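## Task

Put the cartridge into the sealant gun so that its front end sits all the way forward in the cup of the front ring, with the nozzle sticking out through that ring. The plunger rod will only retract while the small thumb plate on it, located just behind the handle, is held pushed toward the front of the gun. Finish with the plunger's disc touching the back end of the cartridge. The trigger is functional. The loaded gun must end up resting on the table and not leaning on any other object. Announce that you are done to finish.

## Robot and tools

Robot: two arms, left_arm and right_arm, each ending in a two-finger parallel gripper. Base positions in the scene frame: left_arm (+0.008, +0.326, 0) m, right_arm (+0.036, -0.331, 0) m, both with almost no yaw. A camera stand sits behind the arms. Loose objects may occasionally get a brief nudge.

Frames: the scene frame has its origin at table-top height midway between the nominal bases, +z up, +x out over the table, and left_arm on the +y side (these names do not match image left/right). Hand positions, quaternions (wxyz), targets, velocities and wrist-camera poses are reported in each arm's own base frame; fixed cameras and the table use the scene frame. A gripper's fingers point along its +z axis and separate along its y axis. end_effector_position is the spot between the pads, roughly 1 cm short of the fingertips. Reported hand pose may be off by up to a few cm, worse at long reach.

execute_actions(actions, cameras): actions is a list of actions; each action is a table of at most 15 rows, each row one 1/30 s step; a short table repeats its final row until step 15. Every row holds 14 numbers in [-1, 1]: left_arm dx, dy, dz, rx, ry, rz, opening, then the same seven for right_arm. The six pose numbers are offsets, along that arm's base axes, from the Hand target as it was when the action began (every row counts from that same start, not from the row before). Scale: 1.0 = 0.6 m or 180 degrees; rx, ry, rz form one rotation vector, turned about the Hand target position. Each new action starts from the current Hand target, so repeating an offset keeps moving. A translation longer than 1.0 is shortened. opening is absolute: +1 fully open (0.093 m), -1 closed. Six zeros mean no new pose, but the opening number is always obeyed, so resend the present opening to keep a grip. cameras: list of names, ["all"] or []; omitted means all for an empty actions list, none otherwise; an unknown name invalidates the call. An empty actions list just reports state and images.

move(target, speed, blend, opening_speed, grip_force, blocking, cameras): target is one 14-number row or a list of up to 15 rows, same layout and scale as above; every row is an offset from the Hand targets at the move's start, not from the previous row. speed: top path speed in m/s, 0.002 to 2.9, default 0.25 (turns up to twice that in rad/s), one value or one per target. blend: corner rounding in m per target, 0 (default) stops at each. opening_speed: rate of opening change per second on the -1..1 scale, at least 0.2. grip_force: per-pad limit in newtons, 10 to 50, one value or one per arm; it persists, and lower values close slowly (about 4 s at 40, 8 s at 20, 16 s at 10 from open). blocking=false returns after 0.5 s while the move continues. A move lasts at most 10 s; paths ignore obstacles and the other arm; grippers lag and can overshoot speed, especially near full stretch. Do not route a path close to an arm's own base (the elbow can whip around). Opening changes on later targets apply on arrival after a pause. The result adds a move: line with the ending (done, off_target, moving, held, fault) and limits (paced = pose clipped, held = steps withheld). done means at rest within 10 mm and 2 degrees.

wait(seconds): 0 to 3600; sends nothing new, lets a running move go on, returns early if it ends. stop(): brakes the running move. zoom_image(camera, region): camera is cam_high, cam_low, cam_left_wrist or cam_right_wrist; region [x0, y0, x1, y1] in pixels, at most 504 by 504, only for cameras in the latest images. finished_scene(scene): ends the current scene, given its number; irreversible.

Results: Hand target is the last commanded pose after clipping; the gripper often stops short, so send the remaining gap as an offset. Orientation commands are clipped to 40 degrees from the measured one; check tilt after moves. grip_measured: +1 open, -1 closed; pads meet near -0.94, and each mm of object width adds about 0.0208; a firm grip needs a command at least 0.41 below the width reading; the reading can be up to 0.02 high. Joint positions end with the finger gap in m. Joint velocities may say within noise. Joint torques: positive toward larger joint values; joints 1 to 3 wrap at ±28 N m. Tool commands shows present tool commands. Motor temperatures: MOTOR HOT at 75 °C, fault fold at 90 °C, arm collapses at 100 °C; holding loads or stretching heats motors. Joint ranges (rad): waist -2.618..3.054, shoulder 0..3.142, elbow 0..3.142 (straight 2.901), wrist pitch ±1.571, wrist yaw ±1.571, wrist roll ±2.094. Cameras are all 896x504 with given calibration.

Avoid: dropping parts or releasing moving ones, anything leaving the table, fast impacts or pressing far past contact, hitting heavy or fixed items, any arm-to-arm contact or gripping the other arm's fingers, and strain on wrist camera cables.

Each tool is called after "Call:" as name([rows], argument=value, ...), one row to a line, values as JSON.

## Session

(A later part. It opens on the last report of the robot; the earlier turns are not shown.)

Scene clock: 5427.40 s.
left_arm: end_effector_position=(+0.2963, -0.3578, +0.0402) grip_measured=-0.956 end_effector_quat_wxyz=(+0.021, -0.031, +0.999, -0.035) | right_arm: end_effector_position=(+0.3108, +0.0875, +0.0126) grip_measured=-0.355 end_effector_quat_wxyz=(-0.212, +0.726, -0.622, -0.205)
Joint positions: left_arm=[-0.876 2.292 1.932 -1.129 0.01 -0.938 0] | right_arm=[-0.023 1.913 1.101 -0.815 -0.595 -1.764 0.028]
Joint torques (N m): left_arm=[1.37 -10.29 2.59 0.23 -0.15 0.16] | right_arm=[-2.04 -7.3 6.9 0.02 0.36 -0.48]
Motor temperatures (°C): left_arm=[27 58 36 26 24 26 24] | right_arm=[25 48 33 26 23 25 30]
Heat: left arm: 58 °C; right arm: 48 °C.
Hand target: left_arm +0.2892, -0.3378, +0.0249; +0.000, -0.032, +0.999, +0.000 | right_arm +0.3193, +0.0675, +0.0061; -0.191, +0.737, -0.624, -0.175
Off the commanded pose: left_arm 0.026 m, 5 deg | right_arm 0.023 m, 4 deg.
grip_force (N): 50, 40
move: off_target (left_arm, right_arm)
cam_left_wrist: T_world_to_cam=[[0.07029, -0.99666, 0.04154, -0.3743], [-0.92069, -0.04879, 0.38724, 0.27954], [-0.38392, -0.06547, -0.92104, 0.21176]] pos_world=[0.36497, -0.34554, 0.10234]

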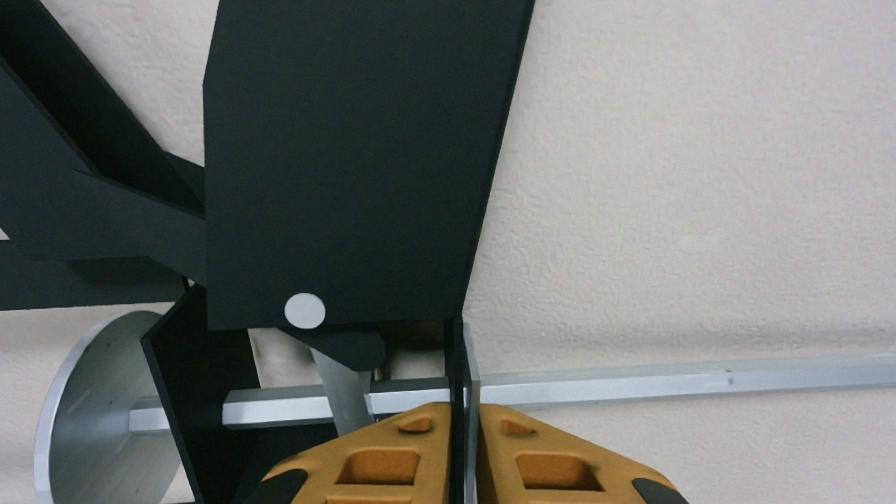

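Call:
move(target=[0.0, 0.02, 0, 0, 0, 0, -1.0, 0.003, -0.035, 0, 0, 0, 0, -0.8], speed=0.04, cameras=["cam_left_wrist", "cam_right_wrist"])

Scene clock: 5438.10 s.
left_arm: end_effector_position=(+0.2954, -0.3674, +0.0414) grip_measured=-0.956 end_effector_quat_wxyz=(+0.023, -0.024, +0.997, -0.070) | right_arm: end_effector_position=(+0.3096, +0.0751, +0.0159) grip_measured=-0.355 end_effector_quat_wxyz=(-0.220, +0.723, -0.617, -0.219)
Joint positions: left_arm=[-0.876 2.263 1.881 -1.052 0.051 -0.927 0] | right_arm=[-0.075 1.932 1.127 -0.876 -0.623 -1.838 0.028]
Joint torques (N m): left_arm=[2.95 -10.73 2.37 -0.31 -0.51 0.19] | right_arm=[-3.07 -7.65 7.1 0.02 0.69 -0.42]
Motor temperatures (°C): left_arm=[27 57 35 26 24 26 24] | right_arm=[25 46 34 26 23 25 30]
Heat: left arm: 57 °C; right arm: 46 °C.
Hand target: left_arm +0.2893, -0.3258, +0.0249; +0.000, -0.032, +0.999, -0.001 | right_arm +0.3210, +0.0464, +0.0060; -0.191, +0.737, -0.624, -0.175
Off the commanded pose: left_arm 0.045 m, 8 deg | right_arm 0.032 m, 6 deg.
grip_force (N): 50, 40
move: off_target (left_arm, right_arm)
cam_left_wrist: T_world_to_cam=[[0.05408, -0.99252, 0.10944, -0.38031], [-0.92325, -0.00795, 0.38412, 0.29362], [-0.38038, -0.12181, -0.91677, 0.18995]] pos_world=[0.3639, -0.352, 0.10298]
cam_right_wrist: T_world_to_cam=[[0.9868, 0.15986, 0.0259, -0.3172], [0.16174, -0.96479, -0.20741, 0.06581], [-0.00817, 0.20886, -0.97791, 0.08789]] pos_world=[0.30309, 0.09585, 0.10782]

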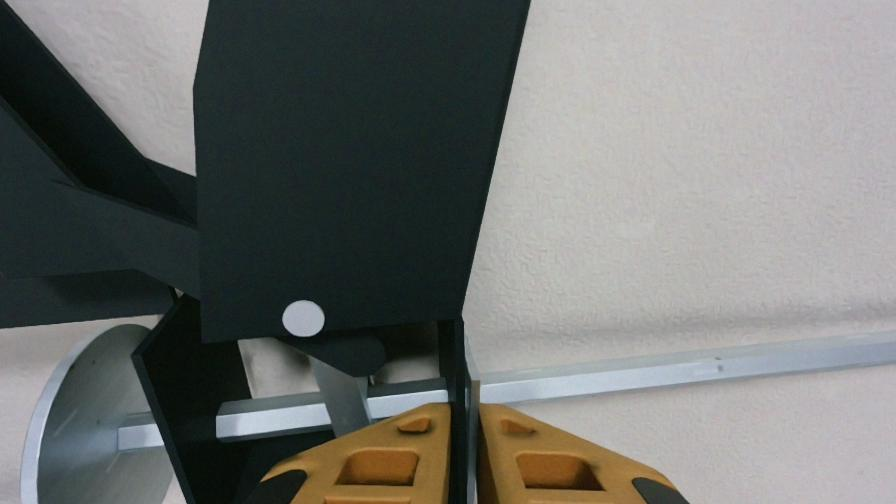

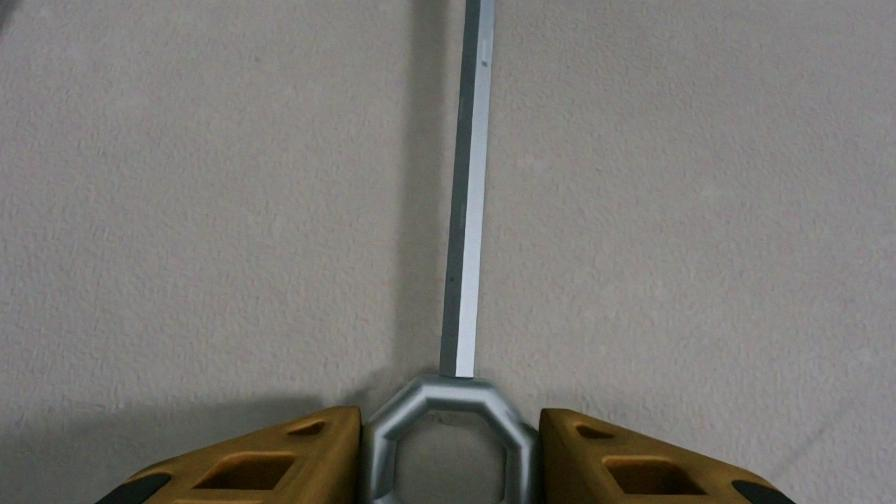

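Call:
move(target=[0.0, 0.025, 0.008, 0.03, 0, 0, -1.0, 0.003, -0.035, 0, -0.025, 0, 0, -0.8], speed=0.04, cameras=["cam_left_wrist"])

Scene clock: 5474.70 s.
left_arm: end_effector_position=(+0.2963, -0.3702, +0.0443) grip_measured=-0.956 end_effector_quat_wxyz=(+0.025, -0.021, +0.997, -0.074) | right_arm: end_effector_position=(+0.3095, +0.0698, +0.0215) grip_measured=-0.355 end_effector_quat_wxyz=(-0.216, +0.722, -0.619, -0.223)
Joint positions: left_arm=[-0.877 2.263 1.891 -1.052 0.054 -0.923 0] | right_arm=[-0.091 1.932 1.152 -0.923 -0.618 -1.856 0.028]
Joint torques (N m): left_arm=[2.88 -9.76 5.15 -1.3 -1.07 0.19] | right_arm=[-4.12 -8.09 7.16 0.14 1.54 -0.47]
Motor temperatures (°C): left_arm=[27 58 34 26 24 26 25] | right_arm=[26 46 34 26 23 26 30]
Heat: left arm: 58 °C; right arm: 46 °C.
Hand target: left_arm +0.2892, -0.3108, +0.0296; +0.002, -0.032, +0.998, +0.047 | right_arm +0.3229, +0.0254, +0.0061; -0.162, +0.744, -0.631, -0.150
Off the commanded pose: left_arm 0.062 m, 14 deg | right_arm 0.049 m, 11 deg.
grip_force (N): 50, 40
move: off_target (left_arm, right_arm)
cam_left_wrist: T_world_to_cam=[[0.04871, -0.9917, 0.11903, -0.38194], [-0.92499, 0.00017, 0.37999, 0.29706], [-0.37686, -0.12861, -0.9173, 0.18902]] pos_world=[0.36462, -0.35451, 0.10597]

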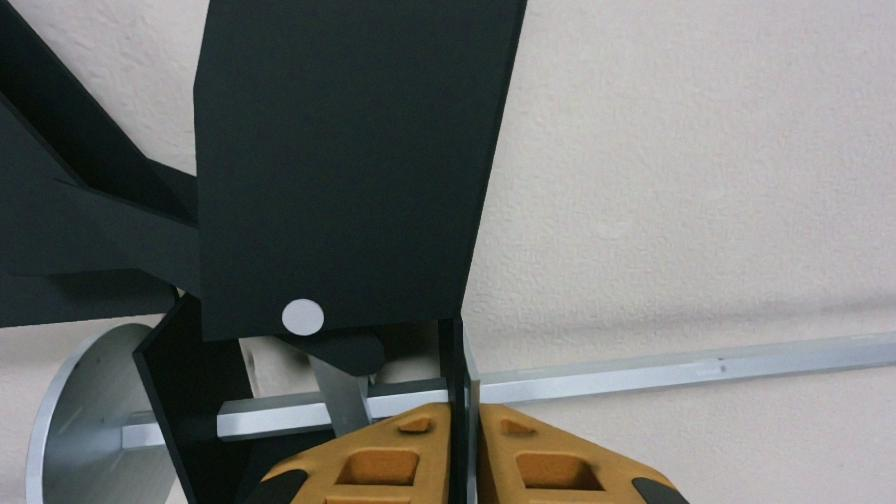

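Call:
wait(seconds=3, cameras=["cam_left_wrist", "cam_right_wrist"])

Scene clock: 5485.13 s.
left_arm: end_effector_position=(+0.2963, -0.3702, +0.0443) grip_measured=-0.956 end_effector_quat_wxyz=(+0.025, -0.021, +0.997, -0.074) | right_arm: end_effector_position=(+0.3095, +0.0698, +0.0215) grip_measured=-0.355 end_effector_quat_wxyz=(-0.216, +0.722, -0.619, -0.223)
Joint positions: left_arm=[-0.877 2.263 1.891 -1.052 0.054 -0.923 0] | right_arm=[-0.091 1.932 1.152 -0.923 -0.618 -1.856 0.028]
Joint torques (N m): left_arm=[2.89 -9.73 5.26 -1.28 -1.01 0.18] | right_arm=[-4.07 -8.03 7.32 0.12 1.54 -0.47]
Motor temperatures (°C): left_arm=[27 58 35 26 25 26 25] | right_arm=[26 47 36 26 24 26 30]
Heat: left arm: 58 °C; right arm: 47 °C.
Hand target: left_arm +0.2892, -0.3108, +0.0296; +0.002, -0.032, +0.998, +0.047 | right_arm +0.3229, +0.0254, +0.0061; -0.162, +0.744, -0.631, -0.150
Tool commands: left_gripper/opening=-1.0 right_gripper/opening=-0.8
Off the commanded pose: left_arm 0.062 m, 14 deg | right_arm 0.049 m, 11 deg.
grip_force (N): 50, 40
wait: 3.00 s; at rest from the start
cam_left_wrist: T_world_to_cam=[[0.04871, -0.9917, 0.11903, -0.38194], [-0.92499, 0.00017, 0.37999, 0.29706], [-0.37686, -0.12861, -0.9173, 0.18902]] pos_world=[0.36462, -0.35451, 0.10597]
cam_right_wrist: T_world_to_cam=[[0.98714, 0.15925, 0.01429, -0.31614], [0.15872, -0.96528, -0.20747, 0.06288], [-0.01924, 0.20707, -0.97814, 0.098]] pos_world=[0.30398, 0.09074, 0.11342]

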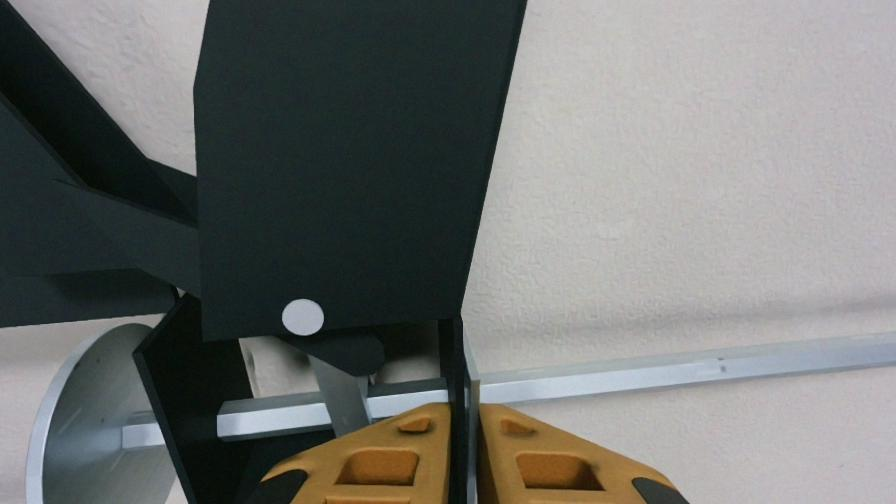

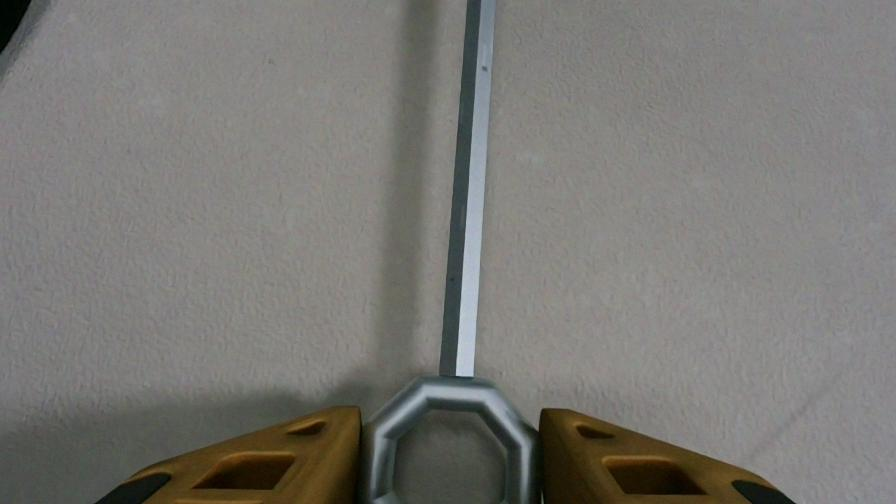

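Call:
move(target=[0.0, 0.025, 0.0, 0.03, 0, 0, -1.0, 0.003, -0.035, -0.01, -0.04, 0, 0, -0.8], speed=0.04, cameras=["cam_left_wrist"])

Scene clock: 5494.37 s.
left_arm: end_effector_position=(+0.2947, -0.3658, +0.0449) grip_measured=-0.956 end_effector_quat_wxyz=(+0.023, -0.020, +0.998, -0.060) | right_arm: end_effector_position=(+0.3102, +0.0577, +0.0190) grip_measured=-0.355 end_effector_quat_wxyz=(-0.191, +0.729, -0.625, -0.205)
Joint positions: left_arm=[-0.879 2.269 1.908 -1.087 0.039 -0.922 0] | right_arm=[-0.1 1.932 1.168 -0.94 -0.554 -1.862 0.028]
Joint torques (N m): left_arm=[3.14 -9.13 5.75 -1.71 -1.42 0.2] | right_arm=[-3.78 -8.49 7.04 0.29 2.22 -0.36]
Motor temperatures (°C): left_arm=[27 58 36 27 25 26 25] | right_arm=[26 47 36 26 25 26 30]
Heat: left arm: 58 °C; right arm: 47 °C.
Hand target: left_arm +0.2892, -0.2958, +0.0298; +0.003, -0.032, +0.995, +0.094 | right_arm +0.3246, +0.0045, +0.0001; -0.115, +0.753, -0.639, -0.110
Off the commanded pose: left_arm 0.072 m, 18 deg | right_arm 0.058 m, 14 deg.
grip_force (N): 50, 40
move: off_target (left_arm, right_arm)
cam_left_wrist: T_world_to_cam=[[0.04772, -0.99474, 0.09063, -0.3772], [-0.92325, -0.00929, 0.3841, 0.29117], [-0.38124, -0.102, -0.91883, 0.20063]] pos_world=[0.36331, -0.35204, 0.10669]

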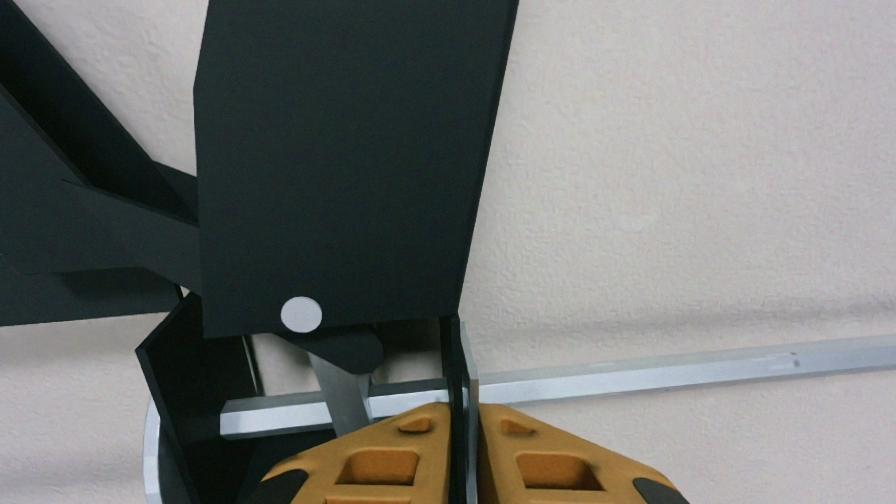

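Call:
zoom_image(camera="cam_left_wrist", region=[120, 270, 400, 504])

Scaled by 1.800 from the camera's image (finer frame: 1280x720).

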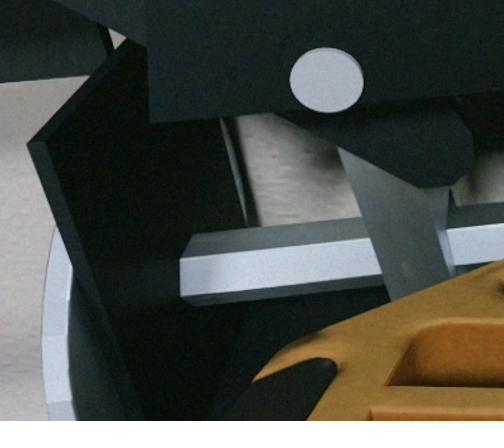

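Call:
move(target=[0.0, -0.1, 0.01, -0.075, 0, 0, -1.0, -0.02, 0.08, 0.015, 0.06, 0, 0, -0.8], speed=0.05, cameras=["cam_left_wrist"])

Scene clock: 5506.37 s.
left_arm: end_effector_position=(+0.2924, -0.3680, +0.0439) grip_measured=-0.956 end_effector_quat_wxyz=(+0.014, -0.023, +0.998, -0.058) | right_arm: end_effector_position=(+0.3073, +0.0612, +0.0117) grip_measured=-0.355 end_effector_quat_wxyz=(-0.194, +0.726, -0.627, -0.205)
Joint positions: left_arm=[-0.882 2.286 1.935 -1.112 0.05 -0.93 0] | right_arm=[-0.093 1.932 1.132 -0.895 -0.561 -1.847 0.028]
Joint torques (N m): left_arm=[0.57 -8.98 7.25 -0.08 -0.23 -0.06] | right_arm=[0.24 -10.5 3.3 0.35 0.18 -0.11]
Motor temperatures (°C): left_arm=[27 57 37 27 26 26 25] | right_arm=[26 48 36 26 26 25 30]
Heat: left arm: 57 °C; right arm: 48 °C.
Hand target: left_arm +0.2892, -0.3558, +0.0357; -0.001, -0.032, +0.999, -0.024 | right_arm +0.3127, +0.0524, +0.0091; -0.185, +0.739, -0.626, -0.170
Off the commanded pose: left_arm 0.015 m, 4 deg | right_arm 0.011 m, 4 deg.
grip_force (N): 50, 40
move: off_target (left_arm, right_arm)
cam_left_wrist: T_world_to_cam=[[0.05377, -0.99492, 0.0851, -0.3807], [-0.91599, -0.01521, 0.4009, 0.28436], [-0.39757, -0.09951, -0.91216, 0.20404]] pos_world=[0.36206, -0.35414, 0.10451]

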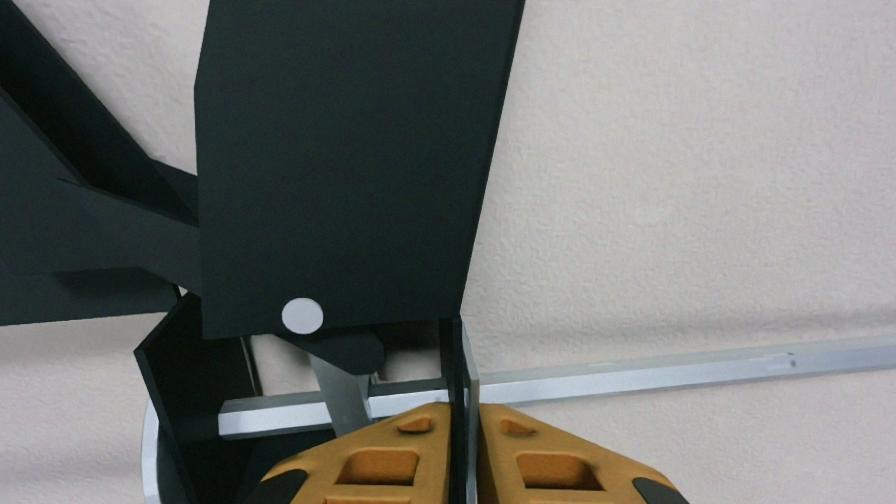

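Call:
move(target=[0.0, -0.015, 0.0, 0, 0, 0, -0.5, 0, 0, 0, 0, 0, 0, -0.8], speed=0.05, opening_speed=0.5)

Call:
move(target=[0.0, 0.0, 0.08, 0, 0, 0, -0.5, 0, 0, 0, 0, 0, 0, -0.8], speed=0.08)

Call:
move(target=[0.06, 0.08, 0.12, 0, 0, 0, 1.0, 0, 0, 0, 0, 0, 0, -0.8], speed=0.2, cameras=["all"])

Scene clock: 5515.60 s.
left_arm: end_effector_position=(+0.2923, -0.3703, +0.0449) grip_measured=-0.502 end_effector_quat_wxyz=(+0.010, -0.029, +0.998, -0.048) | right_arm: end_effector_position=(+0.3073, +0.0612, +0.0117) grip_measured=-0.355 end_effector_quat_wxyz=(-0.194, +0.726, -0.627, -0.205)
Joint positions: left_arm=[-0.887 2.316 1.991 -1.157 0.043 -0.948 0.021] | right_arm=[-0.093 1.932 1.132 -0.895 -0.561 -1.844 0.028]
Joint torques (N m): left_arm=[-0.1 -8.84 7.06 0.15 -0.19 -0.01] | right_arm=[0.42 -10.41 3.28 0.38 0.14 -0.12]
Motor temperatures (°C): left_arm=[27 57 38 27 26 26 25] | right_arm=[26 50 35 26 25 25 30]
Heat: left arm: 57 °C; right arm: 50 °C.
Hand target: left_arm +0.2892, -0.3648, +0.0357; -0.001, -0.032, +0.999, -0.024 | right_arm +0.3127, +0.0524, +0.0091; -0.185, +0.739, -0.625, -0.170
Off the commanded pose: left_arm 0.011 m, 3 deg | right_arm 0.011 m, 4 deg.
grip_force (N): 50, 40
move: off_target (left_arm)

Scene clock: 5516.97 s.
left_arm: end_effector_position=(+0.2871, -0.3635, +0.0903) grip_measured=-0.502 end_effector_quat_wxyz=(+0.000, -0.029, +0.999, -0.034) | right_arm: end_effector_position=(+0.3073, +0.0612, +0.0117) grip_measured=-0.355 end_effector_quat_wxyz=(-0.194, +0.726, -0.627, -0.205)
Joint positions: left_arm=[-0.887 2.316 2.173 -1.374 0.041 -0.948 0.021] | right_arm=[-0.093 1.932 1.132 -0.895 -0.561 -1.844 0.028]
Joint torques (N m): left_arm=[-0.21 -8.7 7.66 0.41 -0.18 -0.04] | right_arm=[0.29 -10.4 3.29 0.37 0.18 -0.12]
Motor temperatures (°C): left_arm=[27 57 38 27 25 26 25] | right_arm=[26 51 35 26 25 25 30]
Heat: left arm: 57 °C; right arm: 51 °C.
Hand target: left_arm +0.2892, -0.3648, +0.0837; -0.001, -0.032, +0.999, -0.024 | right_arm +0.3127, +0.0524, +0.0091; -0.185, +0.739, -0.625, -0.170
Off the commanded pose: left_arm 0.007 m, 1 deg | right_arm 0.011 m, 4 deg.
grip_force (N): 50, 40
move: done

Scene clock: 5518.20 s.
left_arm: end_effector_position=(+0.3256, -0.3165, +0.1361) grip_measured=+1.000 end_effector_quat_wxyz=(+0.004, -0.041, +0.999, -0.033) | right_arm: end_effector_position=(+0.3073, +0.0612, +0.0117) grip_measured=-0.355 end_effector_quat_wxyz=(-0.194, +0.726, -0.627, -0.205)
Joint positions: left_arm=[-0.756 2.316 2.359 -1.561 0.041 -0.839 0.093] | right_arm=[-0.093 1.932 1.132 -0.895 -0.561 -1.844 0.028]
Joint torques (N m): left_arm=[-0.23 -13.44 6.98 0.37 -0.11 0.14] | right_arm=[0.31 -10.48 3.32 0.34 0.18 -0.13]
Motor temperatures (°C): left_arm=[27 58 38 27 25 26 25] | right_arm=[26 51 35 26 25 25 30]
Heat: left arm: 58 °C; right arm: 51 °C.
Hand target: left_arm +0.3252, -0.3168, +0.1557; -0.001, -0.032, +0.999, -0.024 | right_arm +0.3127, +0.0524, +0.0091; -0.185, +0.739, -0.625, -0.170
Off the commanded pose: left_arm 0.020 m, 2 deg | right_arm 0.011 m, 4 deg.
joint sent to its limit (left arm) — joint 4 (wrist pitch), lower limit. The joint targets are off in orientation, not in position.
grip_force (N): 50, 40
move: off_target (left_arm)
cam_left_wrist: T_world_to_cam=[[0.08997, -0.99529, 0.03597, -0.34442], [-0.90526, -0.06667, 0.4196, 0.25628], [-0.41523, -0.07031, -0.907, 0.32076]] pos_world=[0.39617, -0.30316, 0.19578]
cam_right_wrist: T_world_to_cam=[[0.9879, 0.15511, 0.00129, -0.31232], [0.1535, -0.97641, -0.15186, 0.05457], [-0.0223, 0.15022, -0.9884, 0.09473]] pos_world=[0.30227, 0.08749, 0.10232]

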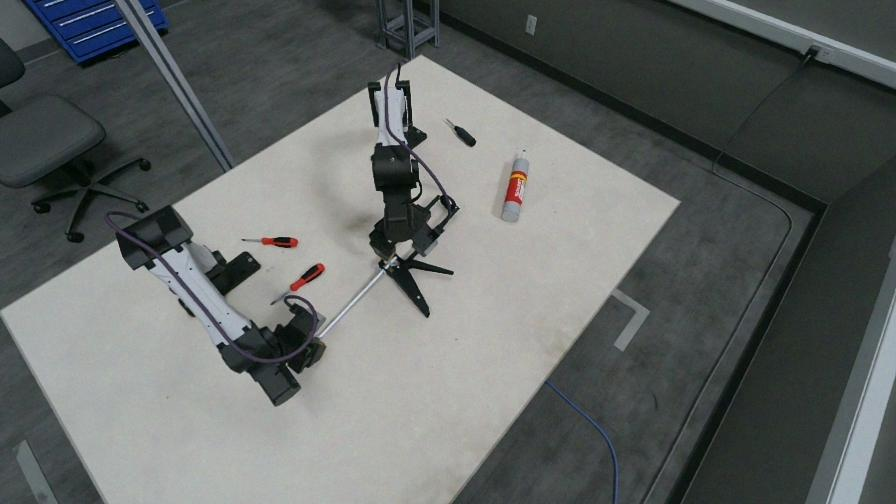

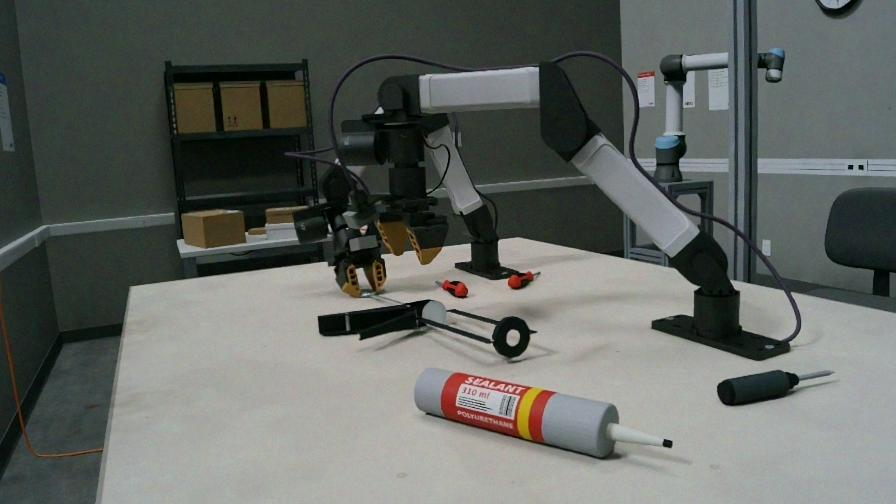

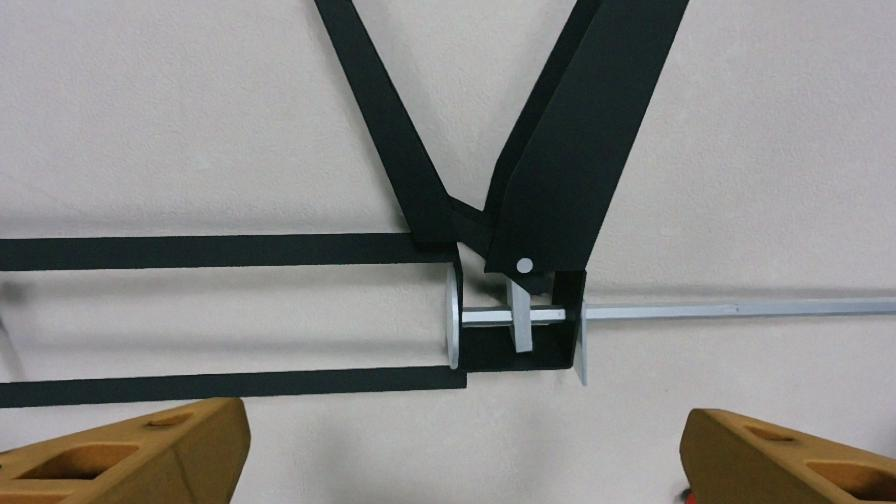

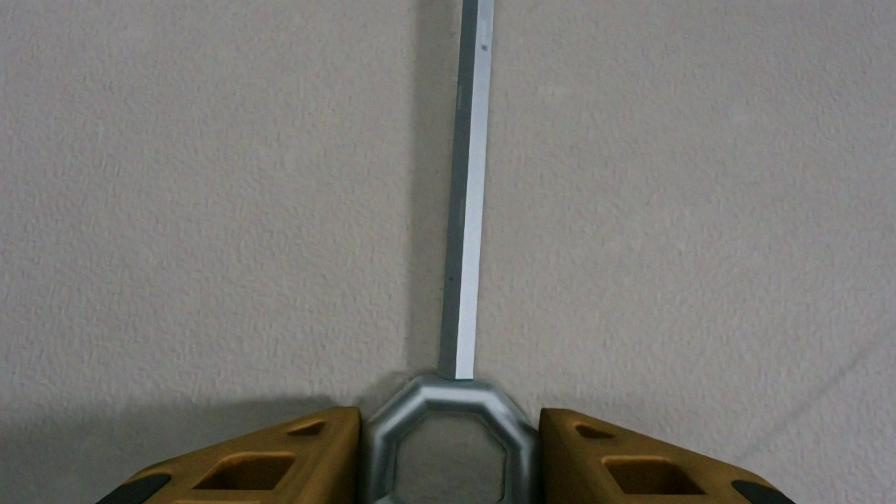

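Call:
move(target=[0.18, 0.67, 0.02, 0, 0, -0.37, 1.0, 0, 0, -0.01, 0, 0, 0, -0.8], speed=0.3, cameras=["cam_left_wrist"])

Scene clock: 5545.57 s.
left_arm: end_effector_position=(+0.4297, +0.0869, +0.1710) grip_measured=+1.000 end_effector_quat_wxyz=(+0.046, +0.510, +0.858, +0.030) | right_arm: end_effector_position=(+0.3072, +0.0613, +0.0113) grip_measured=-0.355 end_effector_quat_wxyz=(-0.194, +0.726, -0.627, -0.205)
Joint positions: left_arm=[0.206 2.195 2.295 -1.562 0.018 1.278 0.093] | right_arm=[-0.093 1.932 1.13 -0.893 -0.561 -1.844 0.028]
Joint torques (N m): left_arm=[-0.59 -8.32 7.38 0.48 -0.05 0.17] | right_arm=[0.27 -9.52 2.5 0.55 0.14 -0.13]
Motor temperatures (°C): left_arm=[27 67 37 26 25 26 24] | right_arm=[25 54 33 26 24 25 30]
Heat: left arm: 67 °C; right arm: 54 °C.
Hand target: left_arm +0.4332, +0.0853, +0.1677; -0.014, +0.522, +0.853, -0.020 | right_arm +0.3127, +0.0524, +0.0031; -0.186, +0.739, -0.625, -0.170
Off the commanded pose: left_arm 0.005 m, 9 deg | right_arm 0.013 m, 4 deg.
joint sent to its limit (left arm) — joint 4 (wrist pitch), lower limit. The joint targets are off in orientation, not in position.
grip_force (N): 50, 40
move: off_target (left_arm, right_arm)
cam_left_wrist: T_world_to_cam=[[-0.86521, -0.48436, -0.12963, 0.44093], [-0.49492, 0.78355, 0.37563, 0.12005], [-0.08036, 0.38916, -0.91766, 0.242]] pos_world=[0.46036, 0.02532, 0.23414]

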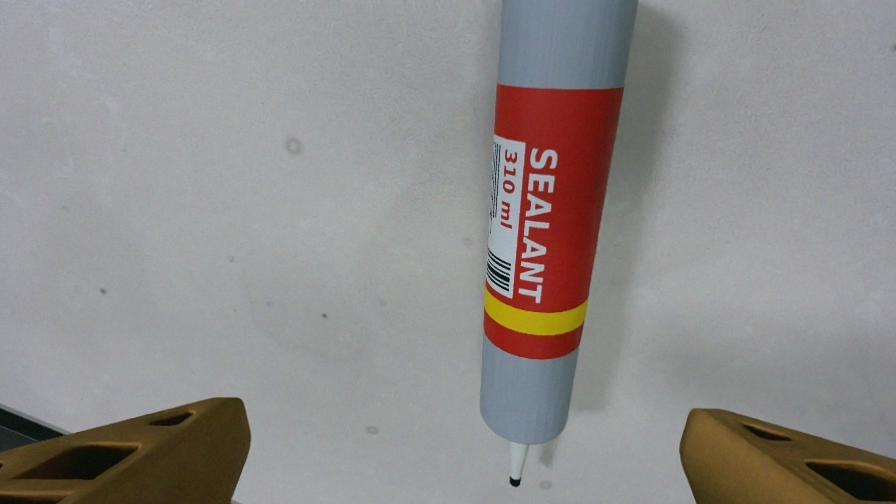

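Call:
move(target=[-0.12, 0.13, -0.11, 0, 0, 0.015, 0.6, 0, 0, 0, 0, 0, 0, -0.8], speed=0.15, cameras=["cam_left_wrist"])

Scene clock: 5574.50 s.
left_arm: end_effector_position=(+0.3582, +0.1614, +0.0847) grip_measured=+0.602 end_effector_quat_wxyz=(-0.031, +0.494, +0.868, -0.044) | right_arm: end_effector_position=(+0.3072, +0.0613, +0.0113) grip_measured=-0.355 end_effector_quat_wxyz=(-0.194, +0.726, -0.627, -0.205)
Joint positions: left_arm=[0.424 2.16 1.891 -1.409 0.002 1.459 0.074] | right_arm=[-0.093 1.932 1.13 -0.893 -0.561 -1.844 0.028]
Joint torques (N m): left_arm=[0.28 -13.64 4.94 0.21 -0.02 0.21] | right_arm=[0.31 -9.39 2.54 0.6 0.17 -0.14]
Motor temperatures (°C): left_arm=[27 61 40 26 25 26 24] | right_arm=[25 53 32 26 24 25 30]
Heat: left arm: 61 °C; right arm: 53 °C.
Hand target: left_arm +0.3612, +0.1633, +0.1018; -0.013, +0.501, +0.865, -0.020 | right_arm +0.3127, +0.0524, +0.0031; -0.186, +0.739, -0.625, -0.170
Off the commanded pose: left_arm 0.017 m, 4 deg | right_arm 0.013 m, 4 deg.
grip_force (N): 50, 40
move: off_target (left_arm)
cam_left_wrist: T_world_to_cam=[[-0.85285, -0.51667, 0.07544, 0.38737], [-0.43872, 0.7874, 0.43305, 0.03303], [-0.28315, 0.33623, -0.89821, 0.20761]] pos_world=[0.40364, 0.10433, 0.14295]

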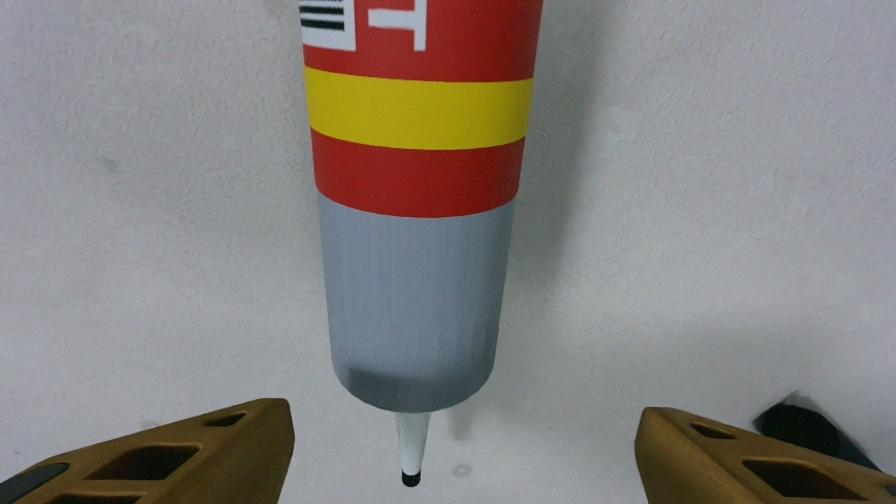

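Call:
move(target=[0.012, 0.012, -0.055, 0, 0, -0.006, 0.5, 0, 0, 0, 0, 0, 0, -0.8], speed=0.12, cameras=["cam_left_wrist"])

Scene clock: 5585.87 s.
left_arm: end_effector_position=(+0.3673, +0.1673, +0.0698) grip_measured=+0.502 end_effector_quat_wxyz=(-0.016, +0.505, +0.863, -0.025) | right_arm: end_effector_position=(+0.3072, +0.0613, +0.0113) grip_measured=-0.355 end_effector_quat_wxyz=(-0.194, +0.726, -0.627, -0.205)
Joint positions: left_arm=[0.428 2.16 1.835 -1.306 0.002 1.487 0.069] | right_arm=[-0.093 1.932 1.13 -0.893 -0.561 -1.844 0.028]
Joint torques (N m): left_arm=[0.75 -9.99 4.85 0.38 -0.03 0.2] | right_arm=[0.34 -9.42 2.59 0.56 0.18 -0.09]
Motor temperatures (°C): left_arm=[27 66 39 26 25 26 24] | right_arm=[25 53 32 26 23 25 30]
Heat: left arm: 66 °C; right arm: 53 °C.
Hand target: left_arm +0.3684, +0.1704, +0.0687; -0.014, +0.510, +0.860, -0.020 | right_arm +0.3127, +0.0524, +0.0031; -0.186, +0.739, -0.625, -0.170
Off the commanded pose: left_arm 0.004 m, 1 deg | right_arm 0.013 m, 4 deg.
grip_force (N): 50, 40
move: done
cam_left_wrist: T_world_to_cam=[[-0.86711, -0.49731, 0.02836, 0.40454], [-0.43918, 0.79014, 0.42756, 0.03904], [-0.23504, 0.35828, -0.90354, 0.17382]] pos_world=[0.40878, 0.10806, 0.12889]

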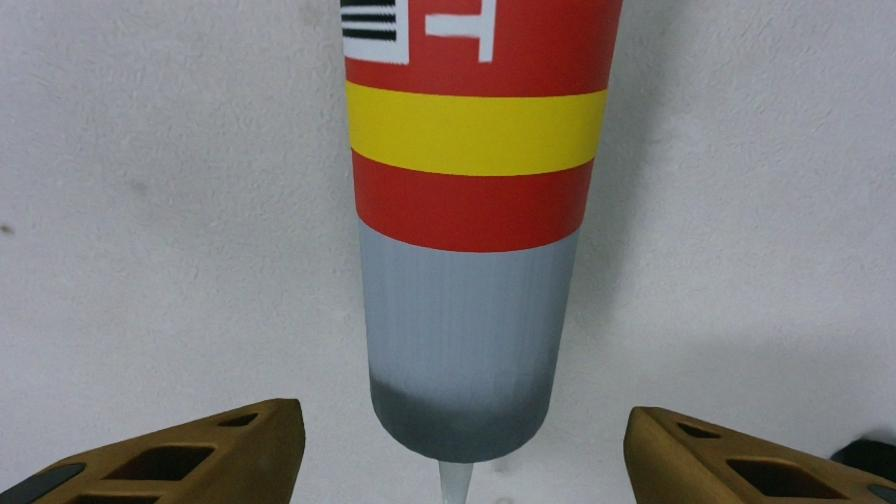

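Call:
move(target=[0.0, 0.0, -0.071, 0, 0, 0, 0.5, 0, 0, 0, 0, 0, 0, -0.8], speed=0.12, cameras=["cam_left_wrist"])

Scene clock: 5590.53 s.
left_arm: end_effector_position=(+0.3687, +0.1679, +0.0377) grip_measured=+0.502 end_effector_quat_wxyz=(-0.009, +0.505, +0.863, -0.014) | right_arm: end_effector_position=(+0.3072, +0.0613, +0.0113) grip_measured=-0.355 end_effector_quat_wxyz=(-0.194, +0.726, -0.627, -0.205)
Joint positions: left_arm=[0.428 2.16 1.708 -1.152 0.002 1.487 0.069] | right_arm=[-0.093 1.932 1.13 -0.893 -0.561 -1.844 0.028]
Joint torques (N m): left_arm=[0.53 -7.79 4.97 0.44 -0.03 0.17] | right_arm=[0.32 -9.39 2.5 0.54 0.16 -0.15]
Motor temperatures (°C): left_arm=[27 66 39 26 25 26 24] | right_arm=[25 53 32 26 23 25 30]
Heat: left arm: 66 °C; right arm: 53 °C.
Hand target: left_arm +0.3684, +0.1704, +0.0261; -0.014, +0.510, +0.860, -0.020 | right_arm +0.3127, +0.0524, +0.0031; -0.186, +0.739, -0.625, -0.170
Off the commanded pose: left_arm 0.012 m, 1 deg | right_arm 0.013 m, 4 deg.
grip_force (N): 50, 40
move: off_target (left_arm)
cam_left_wrist: T_world_to_cam=[[-0.86767, -0.49714, 0.00255, 0.40813], [-0.44894, 0.78573, 0.42553, 0.05724], [-0.21355, 0.36807, -0.90494, 0.13539]] pos_world=[0.40873, 0.10809, 0.09712]

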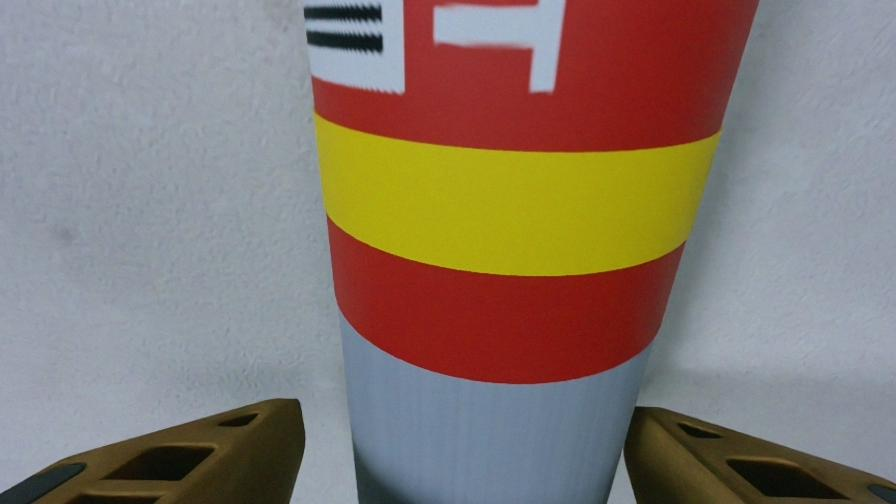

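Call:
move(target=[0.0, 0.0, 0.0, 0, 0, 0, 0.1, 0, 0, 0, 0, 0, 0, -0.8], speed=0.1, opening_speed=0.6)

Call:
move(target=[0.0, 0.0, 0.0, 0, 0, 0, -0.35, 0, 0, 0, 0, 0, 0, -0.8], speed=0.1, opening_speed=0.5, cameras=["cam_left_wrist"])

Scene clock: 5606.97 s.
left_arm: end_effector_position=(+0.3691, +0.1681, +0.0377) grip_measured=+0.102 end_effector_quat_wxyz=(-0.008, +0.505, +0.863, -0.013) | right_arm: end_effector_position=(+0.3072, +0.0613, +0.0113) grip_measured=-0.355 end_effector_quat_wxyz=(-0.194, +0.726, -0.627, -0.205)
Joint positions: left_arm=[0.428 2.16 1.708 -1.15 0.002 1.487 0.05] | right_arm=[-0.093 1.932 1.13 -0.893 -0.561 -1.844 0.028]
Joint torques (N m): left_arm=[0.73 -7.87 4.82 0.42 0 0.2] | right_arm=[0.32 -9.36 2.56 0.58 0.16 -0.12]
Motor temperatures (°C): left_arm=[27 63 37 26 25 26 24] | right_arm=[25 53 32 26 23 25 30]
Heat: left arm: 63 °C; right arm: 53 °C.
Hand target: left_arm +0.3684, +0.1704, +0.0261; -0.014, +0.510, +0.860, -0.020 | right_arm +0.3127, +0.0524, +0.0031; -0.186, +0.739, -0.625, -0.170
Off the commanded pose: left_arm 0.012 m, 1 deg | right_arm 0.013 m, 4 deg.
grip_force (N): 50, 40
move: done

Scene clock: 5608.07 s.
left_arm: end_effector_position=(+0.3691, +0.1681, +0.0377) grip_measured=-0.035 end_effector_quat_wxyz=(-0.008, +0.506, +0.863, -0.013) | right_arm: end_effector_position=(+0.3072, +0.0613, +0.0113) grip_measured=-0.355 end_effector_quat_wxyz=(-0.194, +0.726, -0.627, -0.205)
Joint positions: left_arm=[0.428 2.16 1.708 -1.15 0.002 1.489 0.043] | right_arm=[-0.093 1.932 1.13 -0.893 -0.561 -1.844 0.028]
Joint torques (N m): left_arm=[0.62 -7.83 5.03 0.41 -0.01 0.16] | right_arm=[0.4 -9.4 2.58 0.57 0.18 -0.13]
Motor temperatures (°C): left_arm=[27 63 37 26 25 26 24] | right_arm=[25 53 32 26 23 25 30]
Heat: left arm: 63 °C; right arm: 53 °C.
Hand target: left_arm +0.3684, +0.1704, +0.0261; -0.014, +0.510, +0.860, -0.020 | right_arm +0.3127, +0.0524, +0.0031; -0.186, +0.739, -0.625, -0.170
Off the commanded pose: left_arm 0.012 m, 1 deg | right_arm 0.013 m, 4 deg.
grip_force (N): 50, 40
move: done
cam_left_wrist: T_world_to_cam=[[-0.86842, -0.49583, 0.0006, 0.40871], [-0.44852, 0.78609, 0.4253, 0.05707], [-0.21135, 0.36907, -0.90505, 0.1344]] pos_world=[0.40894, 0.10819, 0.09712]

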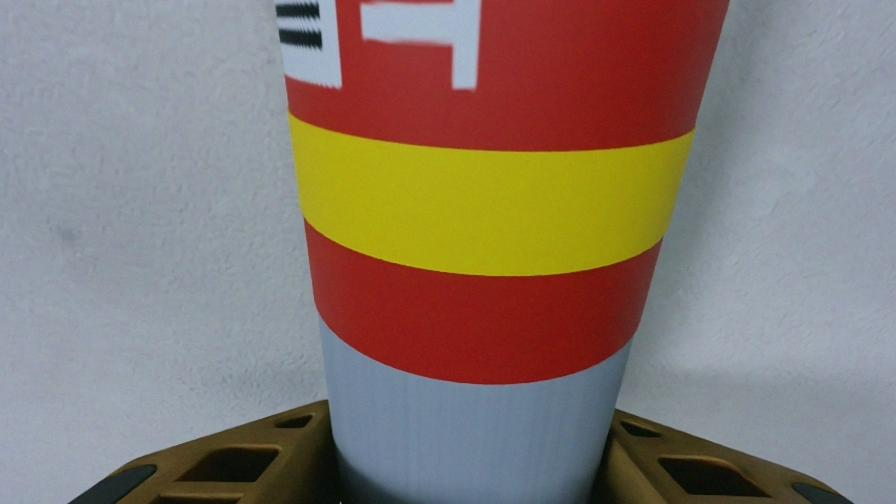

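Call:
wait(seconds=150)

Scene clock: 5629.47 s.
left_arm: end_effector_position=(+0.3691, +0.1681, +0.0377) grip_measured=-0.040 end_effector_quat_wxyz=(-0.008, +0.506, +0.863, -0.013) | right_arm: end_effector_position=(+0.3072, +0.0613, +0.0113) grip_measured=-0.355 end_effector_quat_wxyz=(-0.194, +0.726, -0.627, -0.205)
Joint positions: left_arm=[0.428 2.16 1.708 -1.15 0.002 1.489 0.043] | right_arm=[-0.093 1.932 1.13 -0.893 -0.561 -1.844 0.028]
Joint torques (N m): left_arm=[0.69 -7.88 4.93 0.41 -0.02 0.2] | right_arm=[0.29 -9.42 2.59 0.6 0.17 -0.14]
Motor temperatures (°C): left_arm=[27 60 37 26 24 26 25] | right_arm=[25 53 32 26 23 25 30]
Heat: left arm: 60 °C; right arm: 53 °C.
Hand target: left_arm +0.3684, +0.1704, +0.0261; -0.014, +0.510, +0.860, -0.020 | right_arm +0.3127, +0.0524, +0.0031; -0.186, +0.739, -0.625, -0.170
Tool commands: left_gripper/opening=-0.35 right_gripper/opening=-0.8
Off the commanded pose: left_arm 0.012 m, 1 deg | right_arm 0.013 m, 4 deg.
grip_force (N): 50, 40
wait: 10.00 of 150 s (the remaining seconds did not pass); at rest from the start

Call:
wait(seconds=10, cameras=["all"])

Call:
zoom_image(camera="cam_high", region=[360, 160, 560, 340])

Call:
zoom_image(camera="cam_low", region=[300, 250, 600, 400])

Scene clock: 5666.23 s.
left_arm: end_effector_position=(+0.3691, +0.1681, +0.0377) grip_measured=-0.040 end_effector_quat_wxyz=(-0.008, +0.506, +0.863, -0.013) | right_arm: end_effector_position=(+0.3072, +0.0613, +0.0113) grip_measured=-0.355 end_effector_quat_wxyz=(-0.194, +0.726, -0.627, -0.205)
Joint positions: left_arm=[0.428 2.16 1.708 -1.15 0.002 1.489 0.043] | right_arm=[-0.093 1.932 1.13 -0.893 -0.561 -1.844 0.028]
Joint torques (N m): left_arm=[0.76 -7.77 4.9 0.4 0.01 0.17] | right_arm=[0.21 -9.46 2.61 0.59 0.19 -0.11]
Motor temperatures (°C): left_arm=[26 58 36 26 24 26 25] | right_arm=[25 53 31 26 23 25 30]
Heat: left arm: 58 °C; right arm: 53 °C.
Hand target: left_arm +0.3684, +0.1704, +0.0261; -0.014, +0.510, +0.860, -0.020 | right_arm +0.3127, +0.0524, +0.0031; -0.186, +0.739, -0.625, -0.170
Tool commands: left_gripper/opening=-0.35 right_gripper/opening=-0.8
Off the commanded pose: left_arm 0.012 m, 1 deg | right_arm 0.013 m, 4 deg.
grip_force (N): 50, 40
wait: 10.00 s; at rest from the start
cam_left_wrist: T_world_to_cam=[[-0.86842, -0.49583, 0.0006, 0.40871], [-0.44852, 0.78609, 0.4253, 0.05707], [-0.21135, 0.36907, -0.90505, 0.1344]] pos_world=[0.40894, 0.10819, 0.09712]
cam_right_wrist: T_world_to_cam=[[0.98791, 0.15499, 0.00211, -0.3122], [0.15351, -0.97638, -0.15203, 0.05455], [-0.0215, 0.15052, -0.98837, 0.09406]] pos_world=[0.30207, 0.08749, 0.10192]

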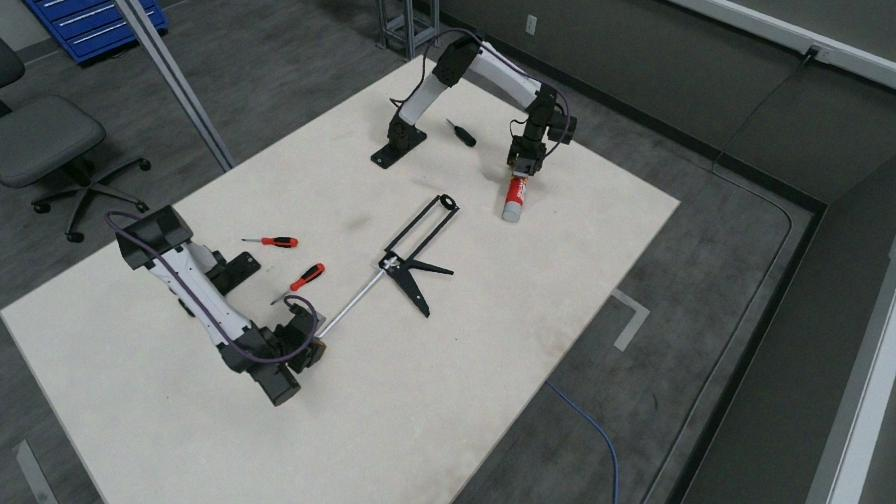

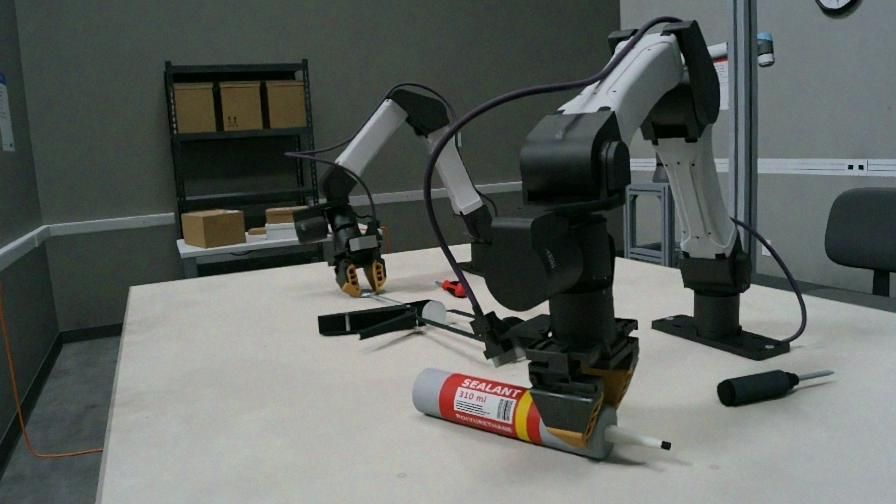

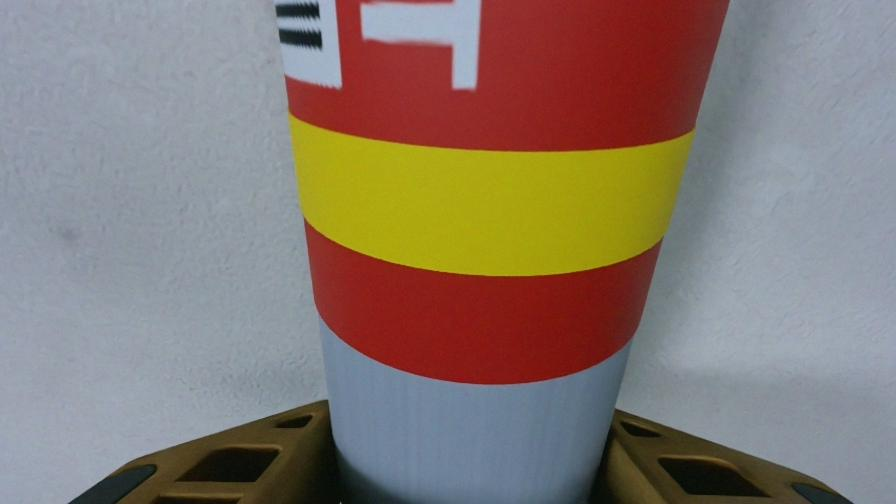

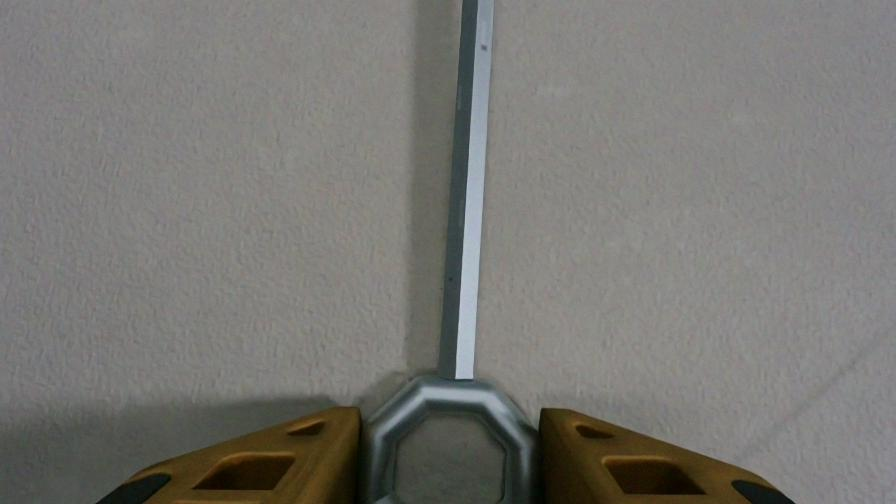

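Scaled by 2.520 from the camera's image (finer frame: 1280x720).

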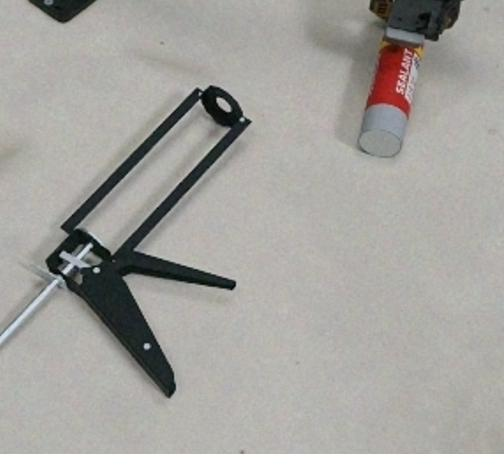

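Scaled by 1.680 from the camera's image (finer frame: 1280x720).

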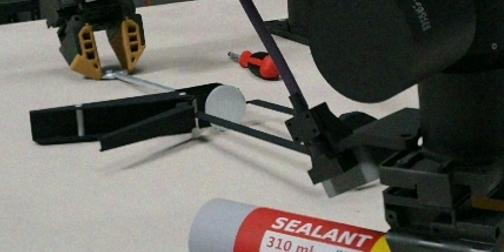

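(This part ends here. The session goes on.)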